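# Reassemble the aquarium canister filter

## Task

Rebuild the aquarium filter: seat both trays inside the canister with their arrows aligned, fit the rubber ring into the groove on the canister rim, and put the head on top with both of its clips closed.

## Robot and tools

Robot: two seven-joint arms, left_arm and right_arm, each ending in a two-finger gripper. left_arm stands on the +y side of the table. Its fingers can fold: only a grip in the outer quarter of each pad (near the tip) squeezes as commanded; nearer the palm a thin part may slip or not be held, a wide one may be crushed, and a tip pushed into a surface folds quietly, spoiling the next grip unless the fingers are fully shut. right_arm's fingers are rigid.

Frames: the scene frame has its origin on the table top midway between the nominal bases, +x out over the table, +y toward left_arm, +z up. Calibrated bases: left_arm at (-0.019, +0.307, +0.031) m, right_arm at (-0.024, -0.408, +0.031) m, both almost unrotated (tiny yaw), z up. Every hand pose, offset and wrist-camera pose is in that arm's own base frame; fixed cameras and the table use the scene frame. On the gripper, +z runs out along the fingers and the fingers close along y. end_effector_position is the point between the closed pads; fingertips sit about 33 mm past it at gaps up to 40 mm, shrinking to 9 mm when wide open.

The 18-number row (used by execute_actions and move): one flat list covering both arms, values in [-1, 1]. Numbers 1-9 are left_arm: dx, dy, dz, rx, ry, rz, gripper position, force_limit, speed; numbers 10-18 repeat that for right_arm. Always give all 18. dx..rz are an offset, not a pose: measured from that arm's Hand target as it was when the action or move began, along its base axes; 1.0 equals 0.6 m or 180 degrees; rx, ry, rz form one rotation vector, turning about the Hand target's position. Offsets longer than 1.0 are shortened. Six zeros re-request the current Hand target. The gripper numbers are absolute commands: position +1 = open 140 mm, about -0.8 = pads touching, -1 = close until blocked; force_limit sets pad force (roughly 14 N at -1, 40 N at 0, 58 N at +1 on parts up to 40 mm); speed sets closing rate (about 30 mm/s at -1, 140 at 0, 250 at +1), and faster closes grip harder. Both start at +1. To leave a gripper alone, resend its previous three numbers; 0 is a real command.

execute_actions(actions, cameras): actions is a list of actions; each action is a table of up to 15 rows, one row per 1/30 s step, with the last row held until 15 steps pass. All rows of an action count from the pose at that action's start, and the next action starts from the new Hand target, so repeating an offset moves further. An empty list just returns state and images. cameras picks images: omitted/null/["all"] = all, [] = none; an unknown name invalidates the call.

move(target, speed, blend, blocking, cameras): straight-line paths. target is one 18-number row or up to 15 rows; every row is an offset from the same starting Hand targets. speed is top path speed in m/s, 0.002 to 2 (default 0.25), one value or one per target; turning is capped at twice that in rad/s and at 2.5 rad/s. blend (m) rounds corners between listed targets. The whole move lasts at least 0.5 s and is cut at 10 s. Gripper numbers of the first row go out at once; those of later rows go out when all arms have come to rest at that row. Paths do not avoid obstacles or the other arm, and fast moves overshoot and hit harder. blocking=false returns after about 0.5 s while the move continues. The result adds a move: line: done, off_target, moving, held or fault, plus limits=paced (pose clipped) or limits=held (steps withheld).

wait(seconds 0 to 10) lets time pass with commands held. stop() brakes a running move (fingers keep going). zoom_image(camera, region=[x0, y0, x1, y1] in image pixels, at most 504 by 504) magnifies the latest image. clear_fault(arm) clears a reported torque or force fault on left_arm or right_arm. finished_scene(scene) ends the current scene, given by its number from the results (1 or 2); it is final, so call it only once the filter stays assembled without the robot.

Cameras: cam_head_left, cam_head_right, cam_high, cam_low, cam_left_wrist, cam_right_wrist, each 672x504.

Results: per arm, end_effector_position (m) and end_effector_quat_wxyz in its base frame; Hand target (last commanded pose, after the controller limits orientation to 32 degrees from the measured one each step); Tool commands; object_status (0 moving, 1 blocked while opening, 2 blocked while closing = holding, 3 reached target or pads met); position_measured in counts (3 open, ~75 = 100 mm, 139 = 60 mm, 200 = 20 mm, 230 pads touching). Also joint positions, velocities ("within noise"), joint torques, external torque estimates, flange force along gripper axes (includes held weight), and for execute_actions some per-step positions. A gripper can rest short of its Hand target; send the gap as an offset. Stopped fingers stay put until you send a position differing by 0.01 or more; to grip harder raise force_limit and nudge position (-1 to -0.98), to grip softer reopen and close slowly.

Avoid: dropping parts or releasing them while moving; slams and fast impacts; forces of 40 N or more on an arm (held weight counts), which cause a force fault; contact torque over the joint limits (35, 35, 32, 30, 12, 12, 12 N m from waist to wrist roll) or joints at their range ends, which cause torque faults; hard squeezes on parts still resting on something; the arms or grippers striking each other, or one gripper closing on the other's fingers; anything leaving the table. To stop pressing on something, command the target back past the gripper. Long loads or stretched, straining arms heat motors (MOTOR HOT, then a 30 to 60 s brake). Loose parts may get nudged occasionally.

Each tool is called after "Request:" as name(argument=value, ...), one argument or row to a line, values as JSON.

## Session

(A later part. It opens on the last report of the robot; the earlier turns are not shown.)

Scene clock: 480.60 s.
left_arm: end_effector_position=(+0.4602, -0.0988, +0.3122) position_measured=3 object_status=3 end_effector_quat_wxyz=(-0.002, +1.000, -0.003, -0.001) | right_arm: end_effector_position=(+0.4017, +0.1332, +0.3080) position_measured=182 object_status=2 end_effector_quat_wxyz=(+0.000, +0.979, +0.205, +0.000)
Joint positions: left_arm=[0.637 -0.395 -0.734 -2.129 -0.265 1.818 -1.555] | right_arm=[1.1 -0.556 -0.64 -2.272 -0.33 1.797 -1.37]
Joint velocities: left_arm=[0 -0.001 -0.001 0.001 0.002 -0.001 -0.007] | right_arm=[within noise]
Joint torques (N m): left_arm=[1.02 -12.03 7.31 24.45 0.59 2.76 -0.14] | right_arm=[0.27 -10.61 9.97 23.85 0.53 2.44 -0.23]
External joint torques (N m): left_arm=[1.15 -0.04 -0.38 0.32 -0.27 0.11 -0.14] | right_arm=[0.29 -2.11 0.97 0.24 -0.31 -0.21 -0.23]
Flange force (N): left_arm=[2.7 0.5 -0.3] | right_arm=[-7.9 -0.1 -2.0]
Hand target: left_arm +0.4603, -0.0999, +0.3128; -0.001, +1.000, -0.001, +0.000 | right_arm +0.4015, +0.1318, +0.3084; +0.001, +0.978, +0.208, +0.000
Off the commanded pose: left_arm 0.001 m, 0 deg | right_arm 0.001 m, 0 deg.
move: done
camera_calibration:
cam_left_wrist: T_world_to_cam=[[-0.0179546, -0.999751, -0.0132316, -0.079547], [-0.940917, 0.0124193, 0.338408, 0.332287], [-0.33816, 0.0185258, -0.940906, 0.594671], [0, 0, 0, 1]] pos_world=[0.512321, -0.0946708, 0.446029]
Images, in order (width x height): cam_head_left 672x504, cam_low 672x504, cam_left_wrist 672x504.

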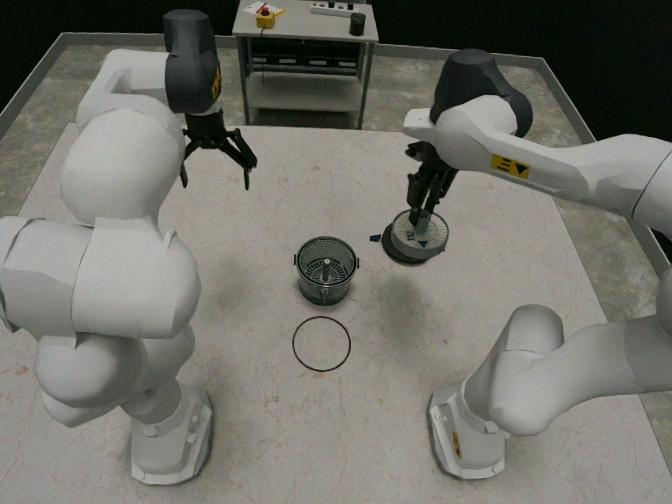

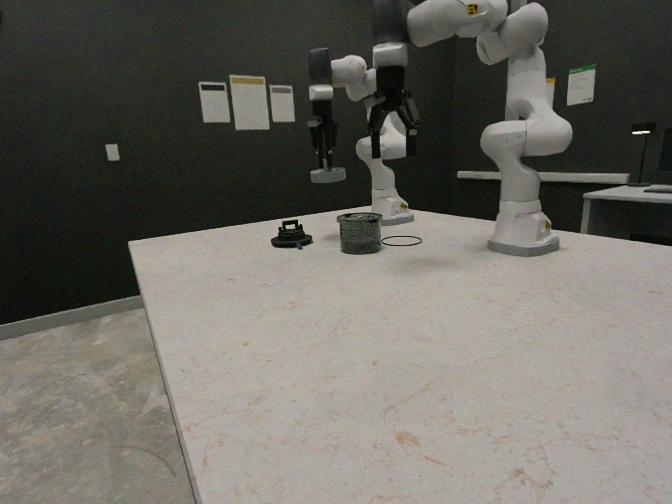

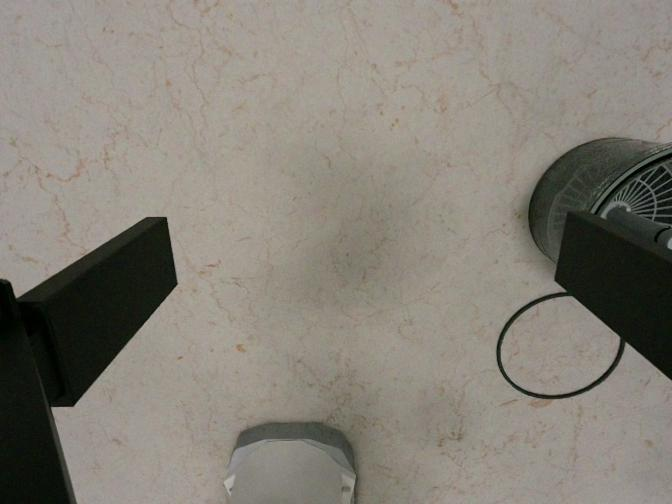

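Request:
move(
  target=[0.06,-0.43,0.05,0,0,0,1,1,1,0,-0.25,0,0,0,0,-1,-0.4,-1],
  speed=0.25,
  cameras=["cam_left_wrist","cam_low"],
)

Request:
zoom_image(
  camera="cam_left_wrist",
  region=[200, 80, 500, 400],
)

Request:
zoom_image(
  camera="cam_low",
  region=[270, 140, 430, 270],
)

Scene clock: 490.23 s.
left_arm: end_effector_position=(+0.4963, -0.3591, +0.3428) position_measured=3 object_status=3 end_effector_quat_wxyz=(+0.001, +1.000, -0.003, +0.000) | right_arm: end_effector_position=(+0.4017, -0.0168, +0.3080) position_measured=182 object_status=2 end_effector_quat_wxyz=(+0.000, +0.979, +0.205, +0.000)
Joint positions: left_arm=[0.299 0.304 -1.088 -1.537 0.269 1.679 -2.363] | right_arm=[0.972 -0.759 -0.774 -2.31 -0.507 1.697 -1.56]
Joint velocities: left_arm=[-0.001 0 0.001 0 0 -0.001 -0.006] | right_arm=[within noise]
Joint torques (N m): left_arm=[-0.08 -26.61 -8.83 24.29 0.8 2.44 -0.14] | right_arm=[0.3 -1.88 14.73 22.2 0.71 2.47 -0.2]
External joint torques (N m): left_arm=[0.03 0.99 -0.48 0.49 -0.14 -0.16 -0.14] | right_arm=[0.34 -1.62 0.97 0.4 -0.16 -0.2 -0.2]
Flange force (N): left_arm=[4.9 4.0 -2.1] | right_arm=[-5.2 -1.4 -2.2]
Hand target: left_arm +0.4963, -0.3579, +0.3428; -0.001, +1.000, -0.001, +0.000 | right_arm +0.4015, -0.0182, +0.3084; +0.001, +0.978, +0.208, +0.000
Off the commanded pose: left_arm 0.001 m, 0 deg | right_arm 0.001 m, 0 deg.
move: done
camera_calibration:
cam_left_wrist: T_world_to_cam=[[-0.0179516, -0.999809, -0.00769612, -0.340681], [-0.941559, 0.0143151, 0.336543, 0.36077], [-0.336369, 0.0132878, -0.941637, 0.638129], [0, 0, 0, 1]] pos_world=[0.548217, -0.35426, 0.476849]
Images, in order (width x height): cam_low 672x504, cam_left_wrist 672x504.

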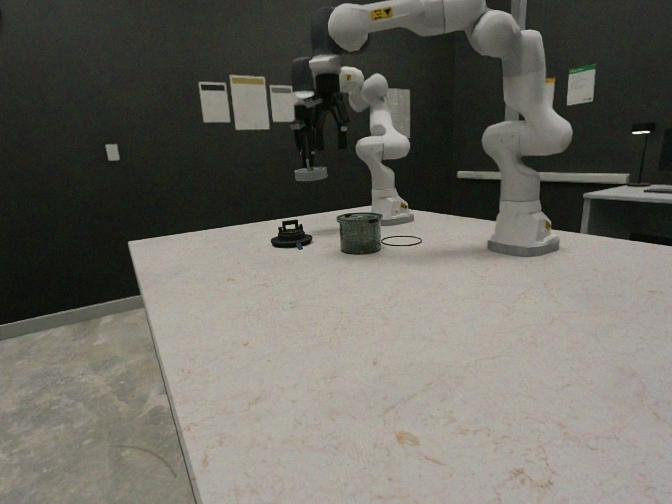

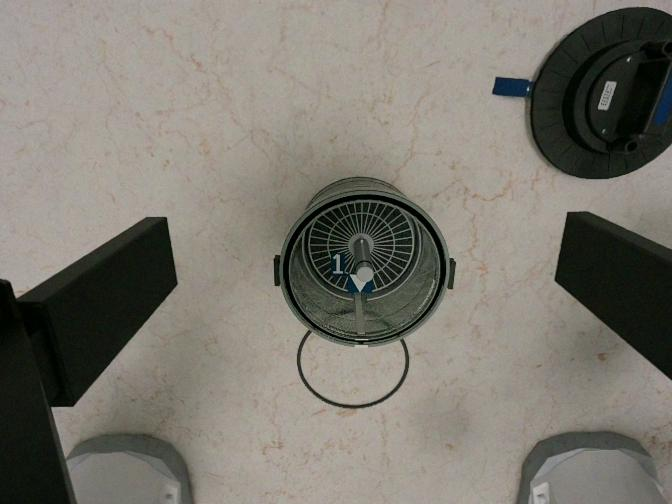

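Scaled by 1.575 from the camera's 672x504 image, which has a finer 960x720 frame.

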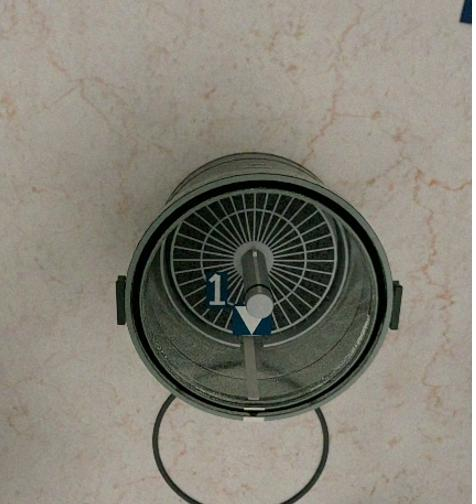

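Scaled by 3.150 from the camera's 672x504 image, which has a finer 960x720 frame.

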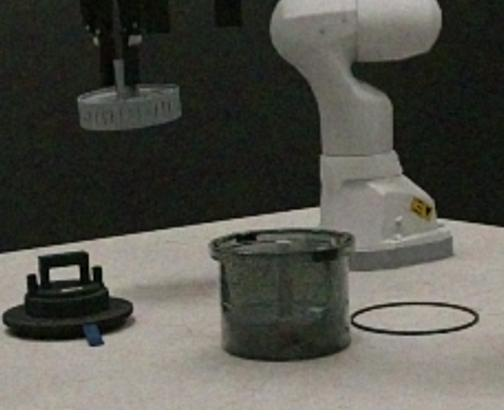

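Request:
move(
  target=[-0.06,0.7,0,0,0,0,1,1,1,0,0.37,0,0,0,0,-1,-0.4,-1],
  speed=0.25,
  cameras=["cam_right_wrist","cam_head_left","cam_head_right","cam_low"],
)

Request:
zoom_image(
  camera="cam_right_wrist",
  region=[180, 20, 530, 430],
)

Request:
zoom_image(
  camera="cam_low",
  region=[270, 120, 430, 270],
)

Request:
zoom_image(
  camera="cam_head_left",
  region=[280, 190, 440, 320],
)

Scene clock: 525.23 s.
left_arm: end_effector_position=(+0.4600, +0.0607, +0.3436) position_measured=3 object_status=3 end_effector_quat_wxyz=(+0.001, +1.000, +0.002, +0.000) | right_arm: end_effector_position=(+0.4007, +0.2019, +0.3076) position_measured=182 object_status=2 end_effector_quat_wxyz=(+0.003, +0.977, +0.212, -0.002)
Joint positions: left_arm=[0.593 -0.335 -0.396 -2.079 -0.13 1.765 -1.332] | right_arm=[1.176 -0.43 -0.603 -2.201 -0.252 1.826 -1.314]
Joint velocities: left_arm=[-0.001 0 0.001 0.001 0 0.001 0.007] | right_arm=[within noise]
Joint torques (N m): left_arm=[-0.03 -18.09 3.87 24.3 1.01 3.08 0.19] | right_arm=[0.26 -14.2 7.85 24.67 1 2.76 0.29]
External joint torques (N m): left_arm=[-0.05 0.82 0.11 -0.43 0.16 0.42 0.19] | right_arm=[0.31 -0.95 0.92 0.33 0.18 0.11 0.29]
Flange force (N): left_arm=[1.3 -0.9 2.1] | right_arm=[-3.6 -1.4 -1.2]
Hand target: left_arm +0.4603, +0.0621, +0.3428; -0.001, +1.000, -0.001, +0.000 | right_arm +0.4015, +0.2038, +0.3084; +0.001, +0.978, +0.208, +0.000
Off the commanded pose: left_arm 0.002 m, 0 deg | right_arm 0.002 m, 1 deg.
move: done
camera_calibration:
cam_right_wrist: T_world_to_cam=[[0.420026, -0.907464, -0.0092787, 0.0260786], [-0.859507, -0.401069, 0.316847, 0.338893], [-0.291249, -0.125109, -0.948431, 0.574881], [0, 0, 0, 1]] pos_world=[0.44776, 0.231507, 0.4381]
Images, in order (width x height): cam_head_left 672x504, cam_head_right 672x504, cam_low 672x504, cam_right_wrist 672x504.

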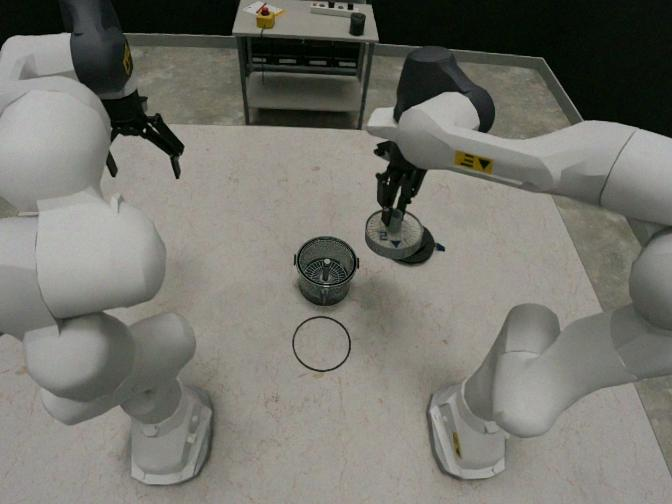

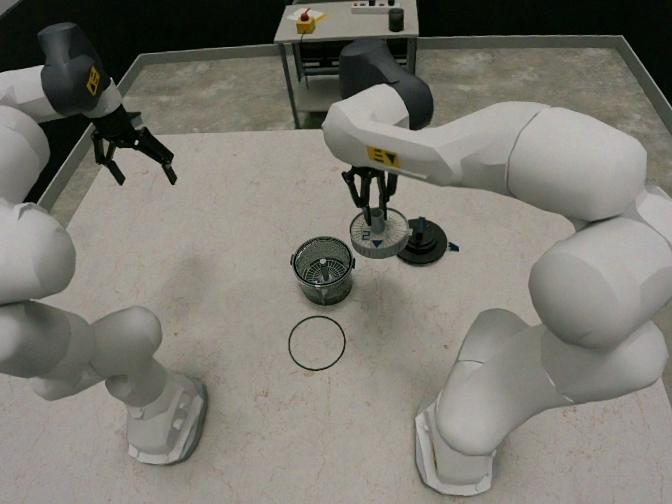

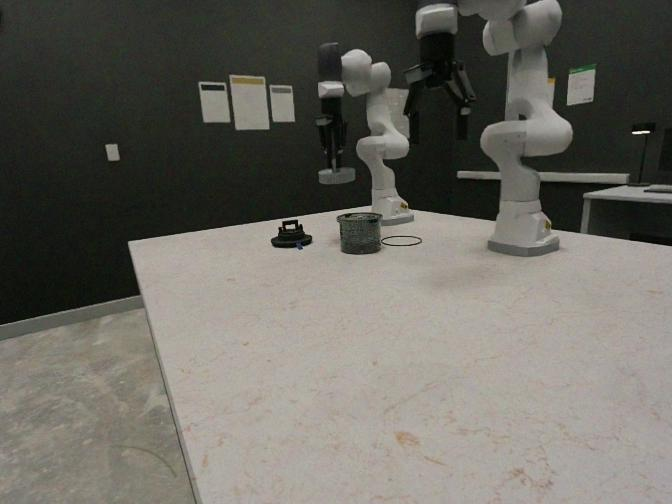

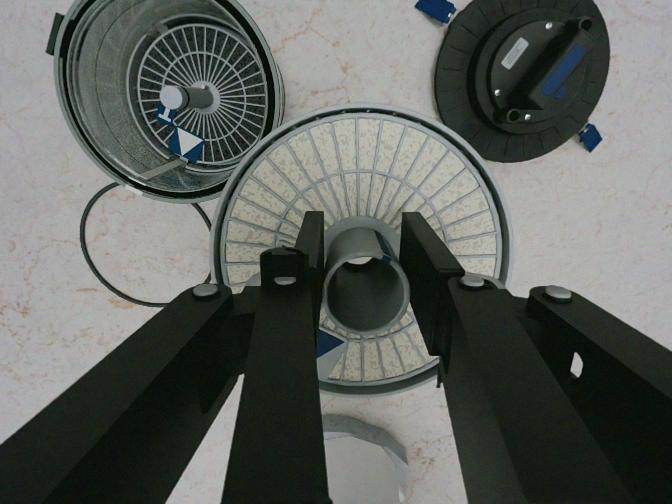

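Scaled by 1.229 from the camera's 672x504 image, which has a finer 960x720 frame.

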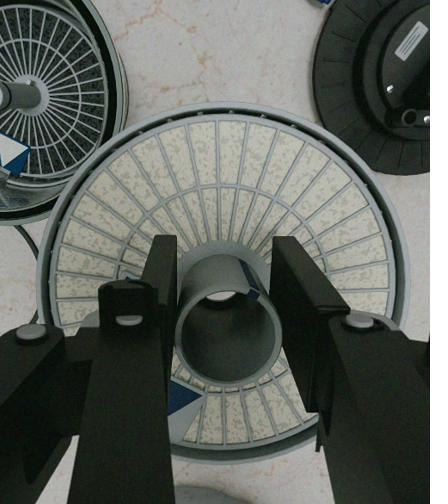

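Scaled by 3.150 from the camera's 672x504 image, which has a finer 960x720 frame.

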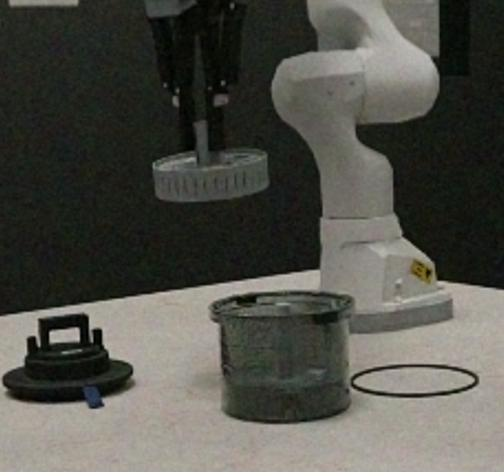

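Scaled by 3.150 from the camera's 672x504 image, which has a finer 960x720 frame.

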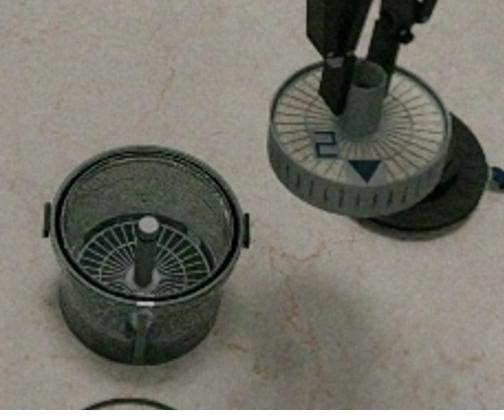

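Request:
move(
  target=[0,0.2,0,0,0,0,1,1,1,0.0075,0.263,-0.15,0.016,-0.0354,0,-1,-0.4,-1],
  speed=0.12,
)

Request:
zoom_image(
  camera="cam_low",
  region=[310, 170, 400, 270],
)

Request:
zoom_image(
  camera="cam_high",
  region=[200, 170, 310, 290],
)

Request:
zoom_image(
  camera="cam_head_left",
  region=[280, 190, 380, 320],
)

Request:
zoom_image(
  camera="cam_head_right",
  region=[270, 190, 380, 320],
)

Request:
zoom_image(
  camera="cam_right_wrist",
  region=[180, 20, 530, 370],
)

Scene clock: 557.67 s.
left_arm: end_effector_position=(+0.4594, +0.1804, +0.3426) position_measured=3 object_status=3 end_effector_quat_wxyz=(+0.001, +1.000, +0.002, -0.001) | right_arm: end_effector_position=(+0.4055, +0.3593, +0.2176) position_measured=182 object_status=2 end_effector_quat_wxyz=(-0.009, +0.976, +0.212, +0.058)
Joint positions: left_arm=[0.661 -0.221 -0.257 -1.99 -0.058 1.773 -1.153] | right_arm=[1.3 -0.121 -0.542 -2.226 -0.135 2.227 -1.164]
Joint velocities: left_arm=[0 0.002 -0.001 0.001 0.001 0.001 0.006] | right_arm=[0 0 0 0.001 -0.001 0 0.004]
Joint torques (N m): left_arm=[0.46 -22.96 1.24 25.35 0.99 3.05 0.26] | right_arm=[0.3 -24.91 2.63 24.62 0.96 3.02 0.31]
External joint torques (N m): left_arm=[0.4 1.3 -0.44 0.39 0.17 0.39 0.26] | right_arm=[0.34 -0.68 0.82 0.23 0.27 0.09 0.31]
Flange force (N): left_arm=[5.0 -2.4 0.0] | right_arm=[-2.1 -1.0 -1.4]
Hand target: left_arm +0.4603, +0.1821, +0.3428; -0.001, +1.000, -0.001, +0.000 | right_arm +0.4060, +0.3616, +0.2184; -0.012, +0.976, +0.208, +0.060
Off the commanded pose: left_arm 0.002 m, 0 deg | right_arm 0.002 m, 1 deg.
move: done
camera_calibration:
cam_left_wrist: T_world_to_cam=[[-0.00685965, -0.999953, -0.00687069, 0.192706], [-0.940734, 0.0041233, 0.339121, 0.319033], [-0.339077, 0.00878974, -0.940718, 0.619975], [0, 0, 0, 1]] pos_world=[0.511666, 0.185932, 0.476355]
cam_right_wrist: T_world_to_cam=[[0.422147, -0.906499, -0.00719007, 0.164382], [-0.887801, -0.415018, 0.198921, 0.476808], [-0.183305, -0.0775905, -0.979989, 0.456743], [0, 0, 0, 1]] pos_world=[0.437641, 0.382335, 0.353938]

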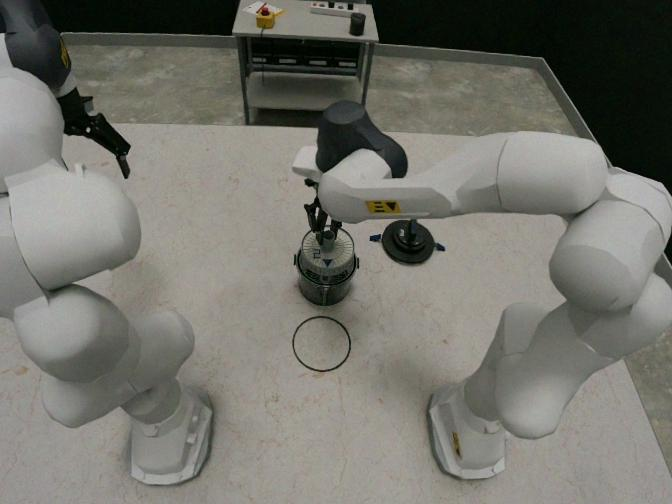

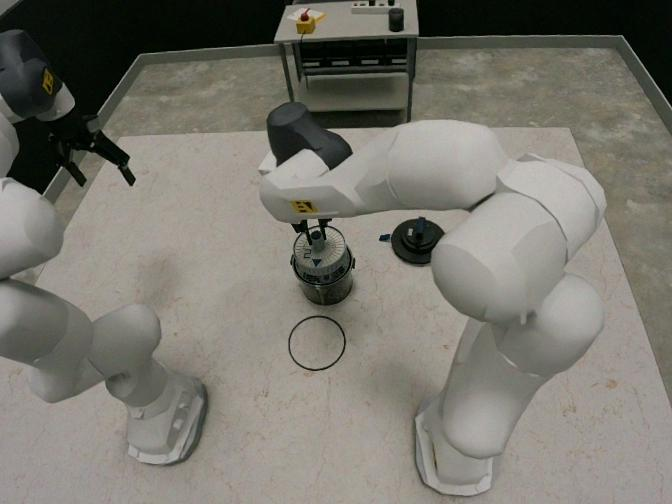

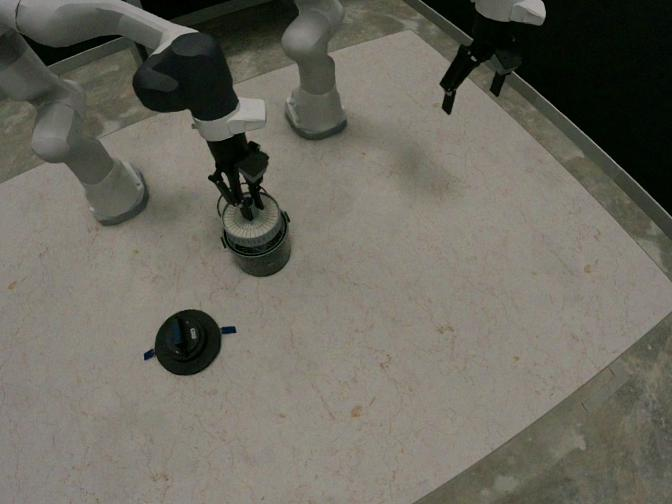

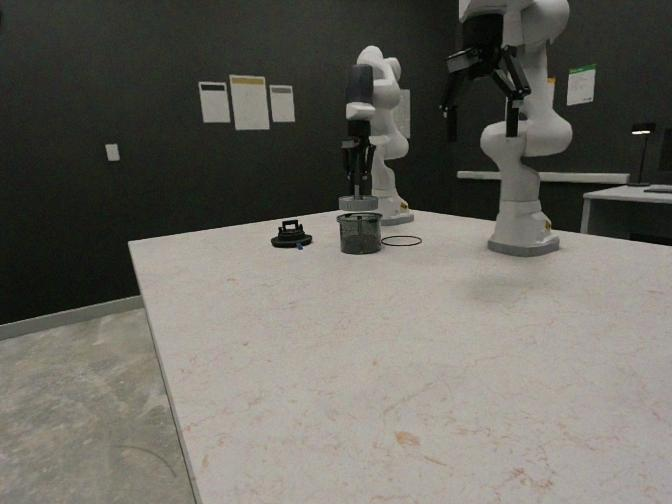

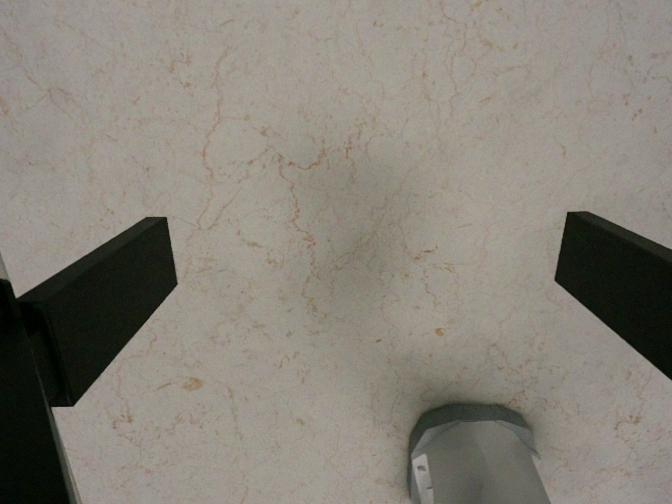

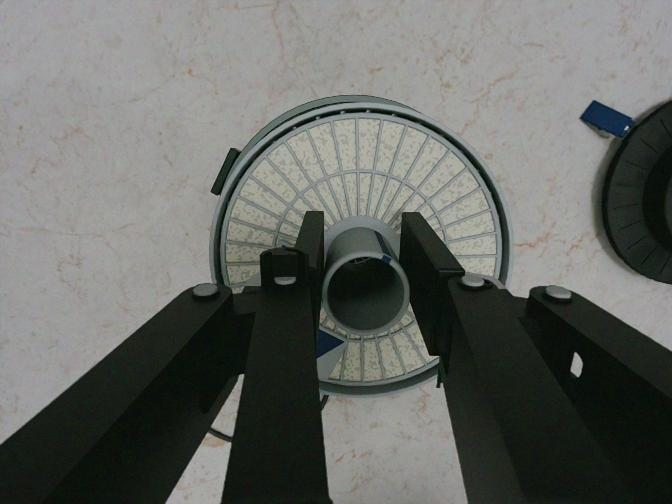

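Scaled by 5.040 from the camera's 672x504 image, which has a finer 960x720 frame.

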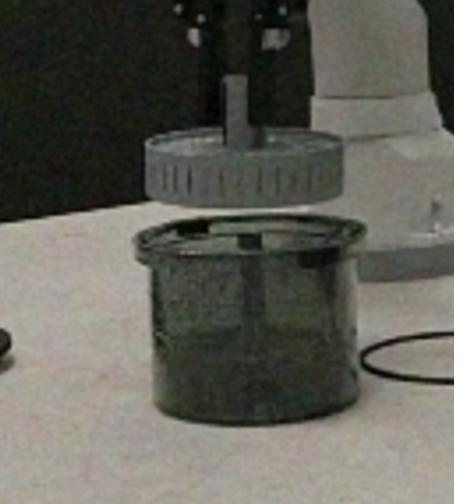

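Scaled by 4.200 from the camera's 672x504 image, which has a finer 960x720 frame.

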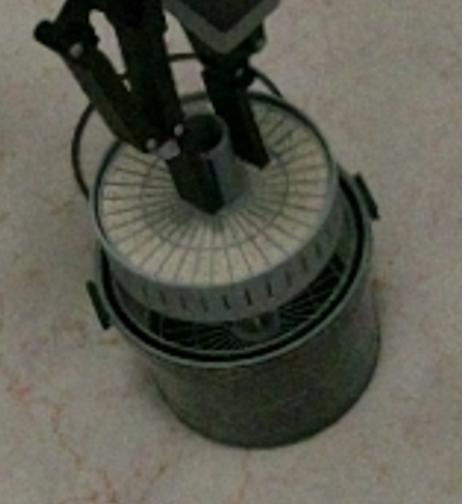

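Scaled by 3.877 from the camera's 672x504 image, which has a finer 960x720 frame.

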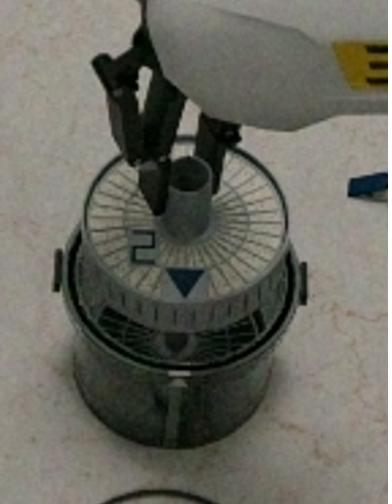

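Scaled by 3.877 from the camera's 672x504 image, which has a finer 960x720 frame.

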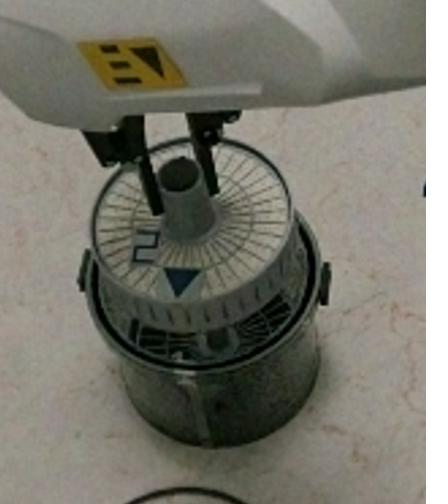

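Scaled by 1.440 from the camera's 672x504 image, which has a finer 960x720 frame.

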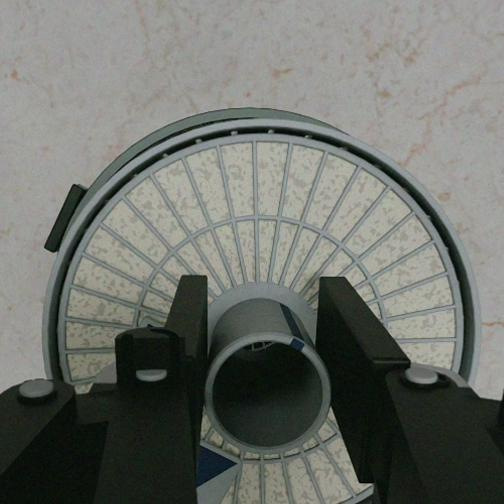

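Request:
move(
  target=[0,0,0,0,0,0,1,1,1,-0.0025,0.0033,-0.03,0,0,0,-1,-0.4,-1],
  speed=0.05,
)

Request:
zoom_image(
  camera="cam_low",
  region=[310, 170, 400, 270],
)

Request:
zoom_image(
  camera="cam_high",
  region=[200, 170, 310, 290],
)

Request:
zoom_image(
  camera="cam_head_left",
  region=[280, 190, 380, 320],
)

Request:
zoom_image(
  camera="cam_head_right",
  region=[270, 190, 380, 320],
)

Request:
zoom_image(
  camera="cam_right_wrist",
  region=[180, 20, 530, 370],
)

Scene clock: 589.97 s.
left_arm: end_effector_position=(+0.4595, +0.1804, +0.3426) position_measured=3 object_status=3 end_effector_quat_wxyz=(+0.001, +1.000, +0.001, -0.001) | right_arm: end_effector_position=(+0.4043, +0.3617, +0.2002) position_measured=182 object_status=2 end_effector_quat_wxyz=(-0.009, +0.976, +0.210, +0.058)
Joint positions: left_arm=[0.661 -0.221 -0.257 -1.99 -0.058 1.773 -1.152] | right_arm=[1.3 -0.097 -0.542 -2.25 -0.124 2.273 -1.162]
Joint velocities: left_arm=[within noise] | right_arm=[0.001 0.001 -0.001 -0.002 0 0.004 -0.001]
Joint torques (N m): left_arm=[0.61 -22.99 1.25 25.22 0.93 3.03 0.22] | right_arm=[0.3 -25.76 2.29 23.71 0.98 3.13 0.12]
External joint torques (N m): left_arm=[0.63 1.15 -0.33 0.32 0.12 0.38 0.21] | right_arm=[0.41 -0.98 0.93 -0.33 0.3 0.21 0.12]
Flange force (N): left_arm=[4.2 -2.3 0.1] | right_arm=[-4.5 0.0 -0.9]
Hand target: left_arm +0.4603, +0.1821, +0.3428; -0.001, +1.000, -0.001, +0.000 | right_arm +0.4045, +0.3636, +0.2004; -0.012, +0.976, +0.208, +0.060
Off the commanded pose: left_arm 0.002 m, 0 deg | right_arm 0.002 m, 0 deg.
move: done
camera_calibration:
cam_left_wrist: T_world_to_cam=[[-0.00882542, -0.999937, -0.00697578, 0.193662], [-0.940782, 0.00593867, 0.338959, 0.318851], [-0.338896, 0.00955415, -0.940775, 0.619894], [0, 0, 0, 1]] pos_world=[0.511758, 0.185834, 0.476454]
cam_right_wrist: T_world_to_cam=[[0.418921, -0.907991, -0.00758145, 0.168865], [-0.889396, -0.411996, 0.198075, 0.479926], [-0.182974, -0.0762348, -0.980158, 0.43903], [0, 0, 0, 1]] pos_world=[0.436434, 0.384525, 0.336538]

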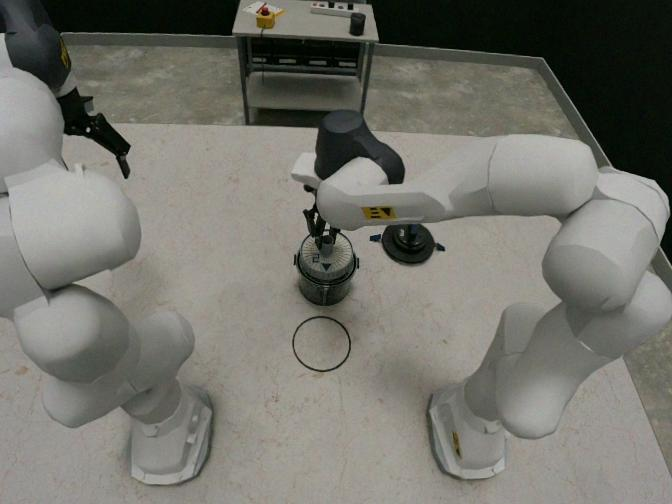

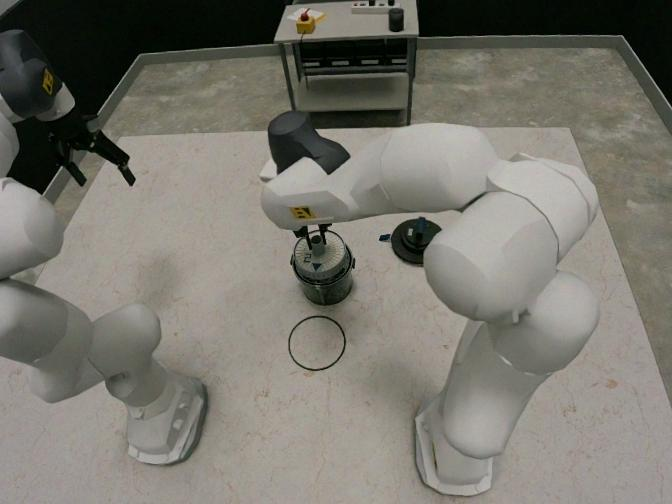

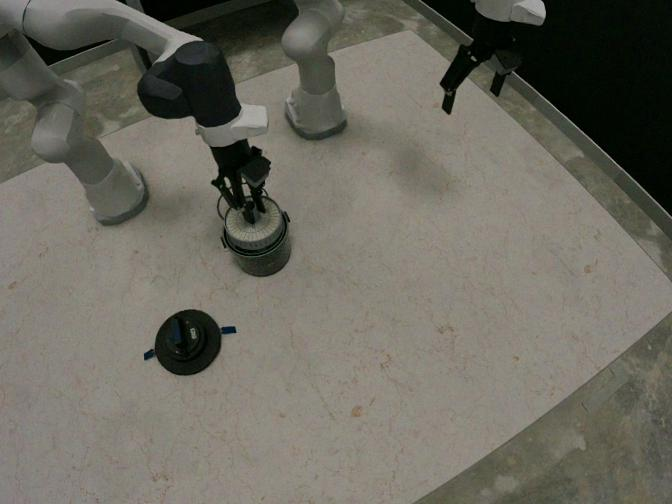

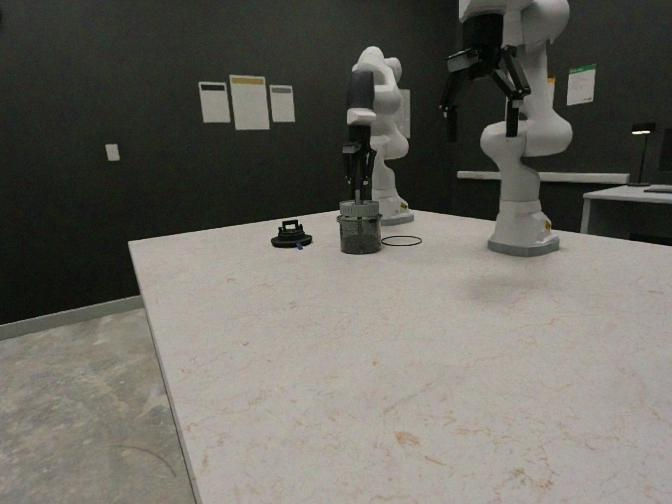

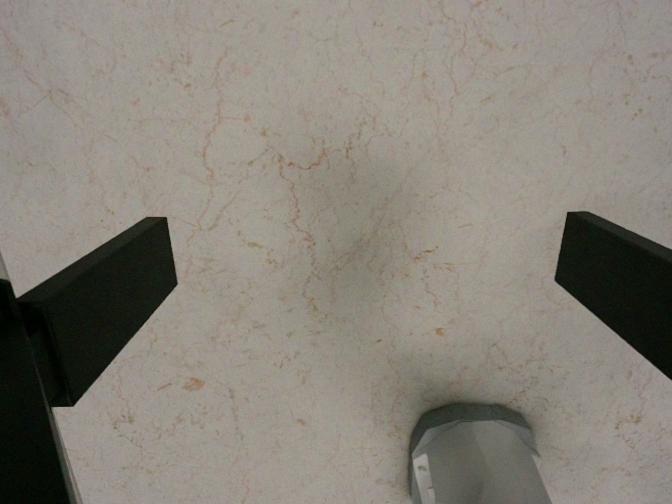

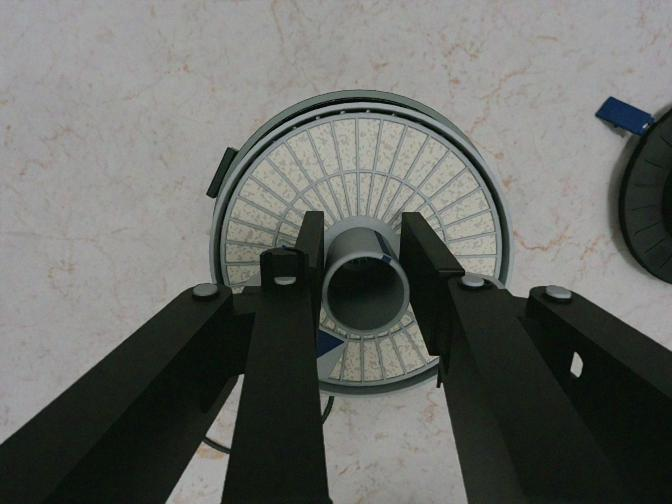

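Scaled by 5.040 from the camera's 672x504 image, which has a finer 960x720 frame.

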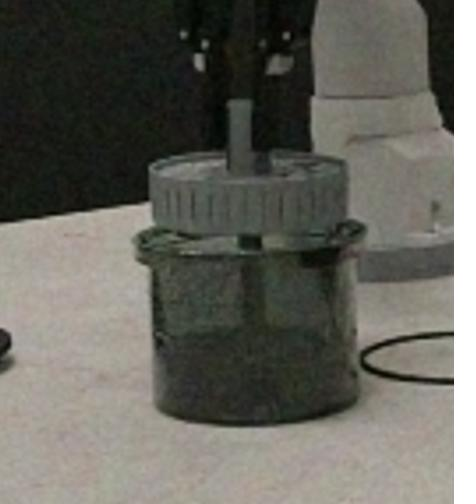

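Scaled by 4.200 from the camera's 672x504 image, which has a finer 960x720 frame.

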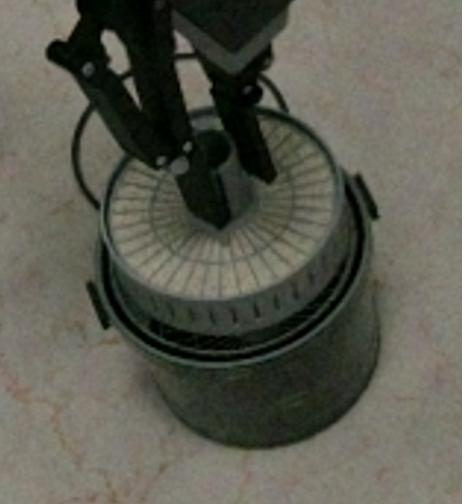

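Scaled by 3.877 from the camera's 672x504 image, which has a finer 960x720 frame.

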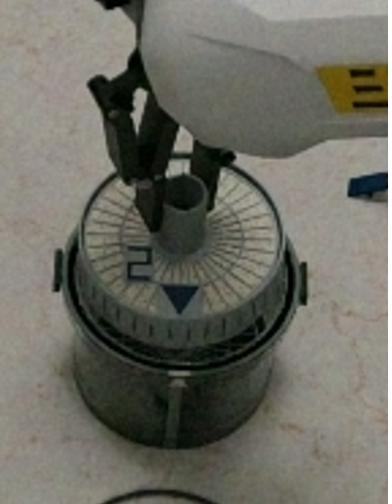

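Scaled by 3.877 from the camera's 672x504 image, which has a finer 960x720 frame.

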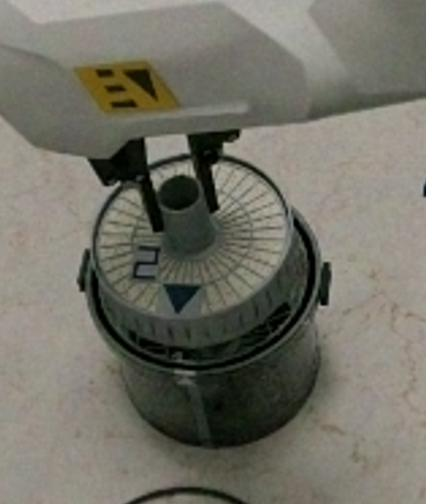

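Scaled by 1.440 from the camera's 672x504 image, which has a finer 960x720 frame.

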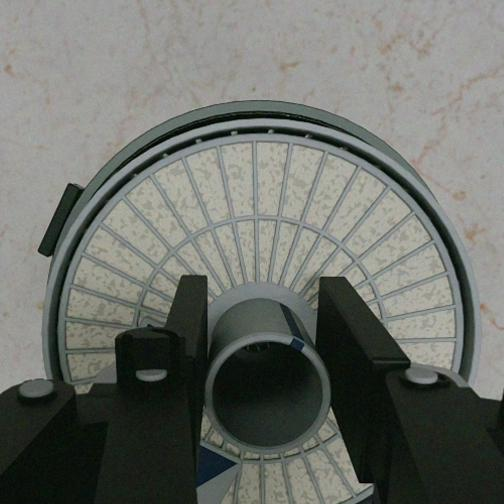

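Request:
move(
  target=[
    [0,0,0,0,0,0,1,1,1,-0.0025,-0.0042,0,0,0,0,-1,-0.4,-1],
    [0,0,0,0,0,0,1,1,1,-0.0025,-0.0042,-0.034,0,0,0,-1,-0.4,-1],
  ],
  speed=0.03,
)

Request:
zoom_image(
  camera="cam_low",
  region=[310, 170, 400, 270],
)

Request:
zoom_image(
  camera="cam_head_left",
  region=[280, 190, 380, 320],
)

Request:
zoom_image(
  camera="cam_head_right",
  region=[270, 190, 380, 320],
)

Request:
zoom_image(
  camera="cam_right_wrist",
  region=[180, 20, 530, 370],
)

Scene clock: 606.50 s.
left_arm: end_effector_position=(+0.4596, +0.1804, +0.3427) position_measured=3 object_status=3 end_effector_quat_wxyz=(+0.001, +1.000, +0.001, -0.001) | right_arm: end_effector_position=(+0.4058, +0.3614, +0.1868) position_measured=182 object_status=2 end_effector_quat_wxyz=(-0.014, +0.976, +0.207, +0.063)
Joint positions: left_arm=[0.661 -0.221 -0.257 -1.99 -0.058 1.773 -1.151] | right_arm=[1.299 -0.085 -0.548 -2.28 -0.118 2.327 -1.162]
Joint velocities: left_arm=[within noise] | right_arm=[-0.002 0 -0.002 0.001 0 0.003 0]
Joint torques (N m): left_arm=[0.57 -23.05 1.22 25.2 0.93 3.02 0.21] | right_arm=[1.72 -20.95 3.06 19.46 1.71 3.28 -0.03]
External joint torques (N m): left_arm=[0.5 1.01 -0.46 0.37 0.11 0.37 0.22] | right_arm=[1.84 3.94 1.87 -4.35 1.04 0.32 -0.04]
Flange force (N): left_arm=[4.1 -2.0 0.0] | right_arm=[-1.9 -3.5 12.8]
Hand target: left_arm +0.4603, +0.1821, +0.3428; -0.001, +1.000, -0.001, +0.000 | right_arm +0.4030, +0.3611, +0.1800; -0.012, +0.976, +0.208, +0.060
Off the commanded pose: left_arm 0.002 m, 0 deg | right_arm 0.007 m, 0 deg.
move: off_target (right_arm)
camera_calibration:
cam_left_wrist: T_world_to_cam=[[-0.00886069, -0.999936, -0.00706964, 0.193725], [-0.940826, 0.00594128, 0.338838, 0.318896], [-0.338774, 0.00965364, -0.940818, 0.619927], [0, 0, 0, 1]] pos_world=[0.511758, 0.185833, 0.476554]
cam_right_wrist: T_world_to_cam=[[0.413651, -0.910319, -0.01459, 0.172125], [-0.893249, -0.40889, 0.186855, 0.486413], [-0.176063, -0.0642604, -0.982279, 0.419447], [0, 0, 0, 1]] pos_world=[0.437138, 0.382531, 0.323637]

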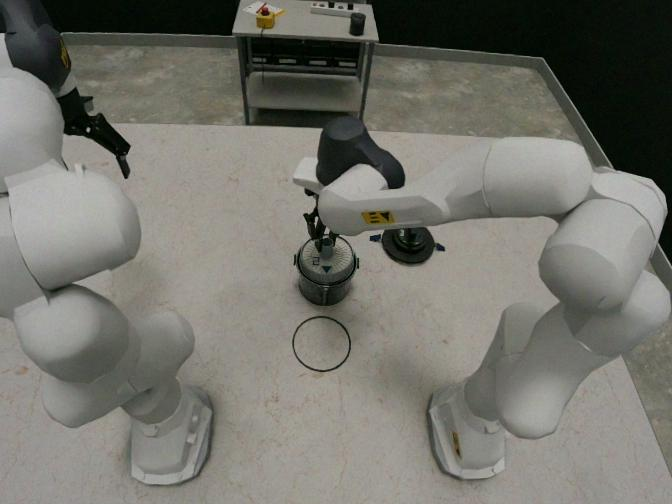

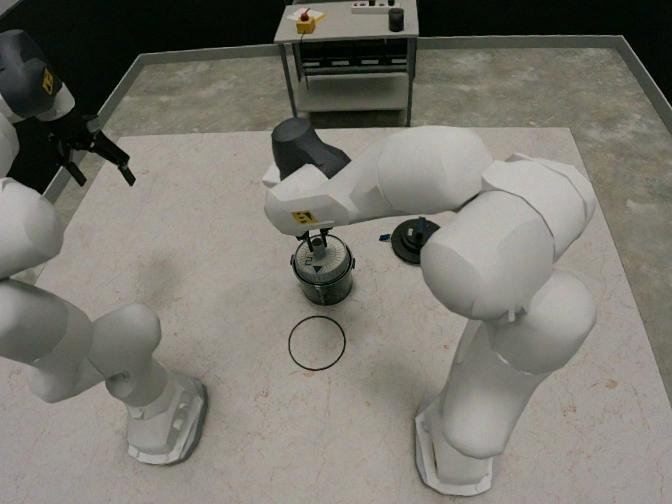

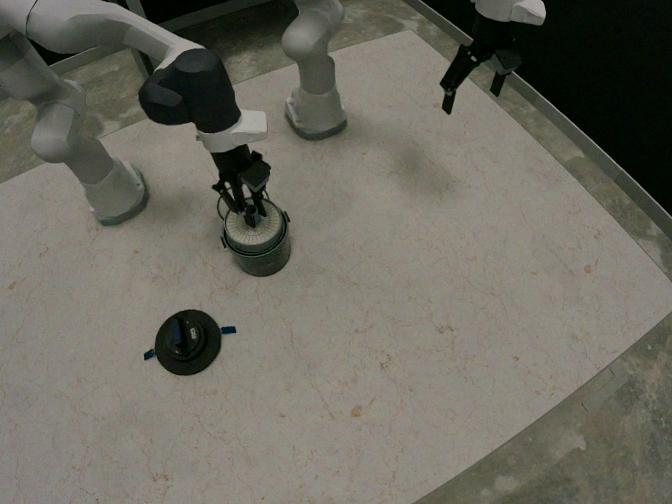

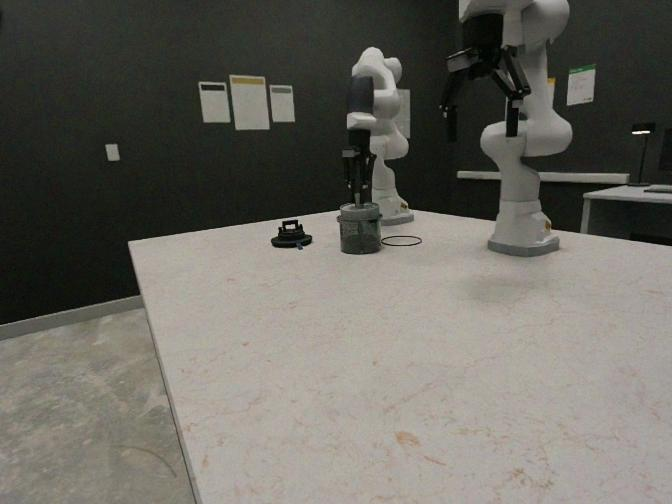

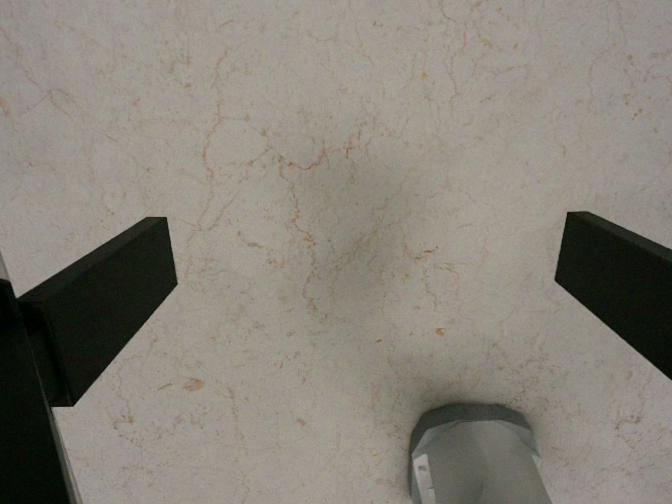

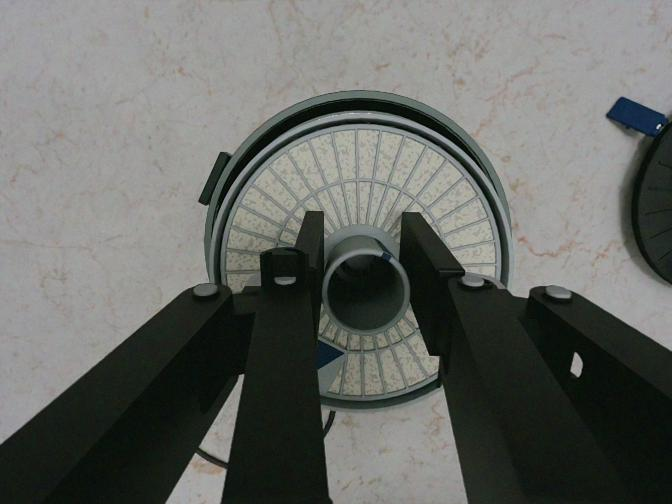

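Scaled by 5.040 from the camera's 672x504 image, which has a finer 960x720 frame.

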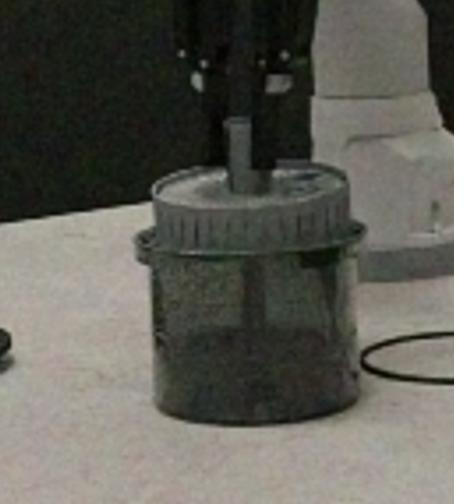

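Scaled by 3.877 from the camera's 672x504 image, which has a finer 960x720 frame.

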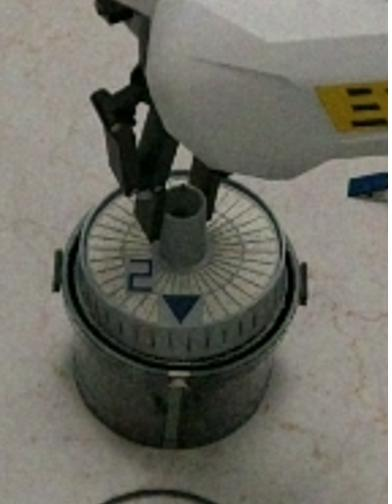

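Scaled by 3.877 from the camera's 672x504 image, which has a finer 960x720 frame.

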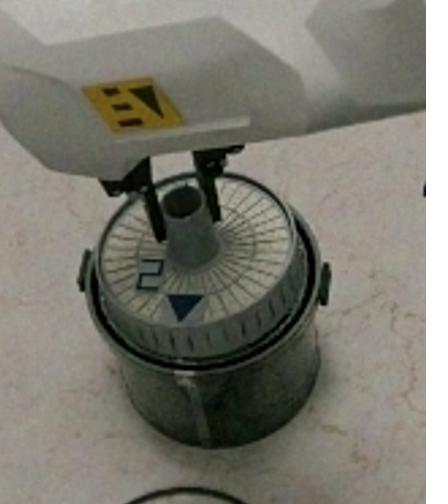

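Scaled by 1.440 from the camera's 672x504 image, which has a finer 960x720 frame.

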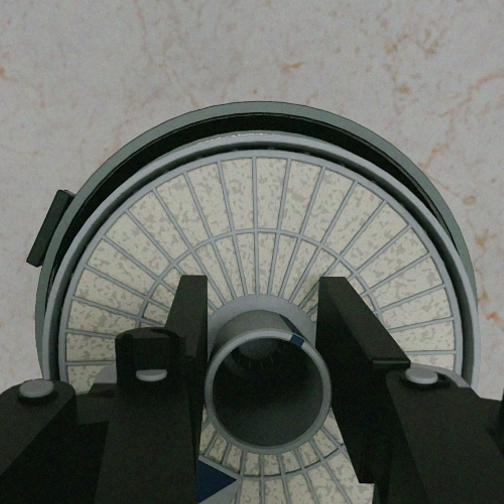

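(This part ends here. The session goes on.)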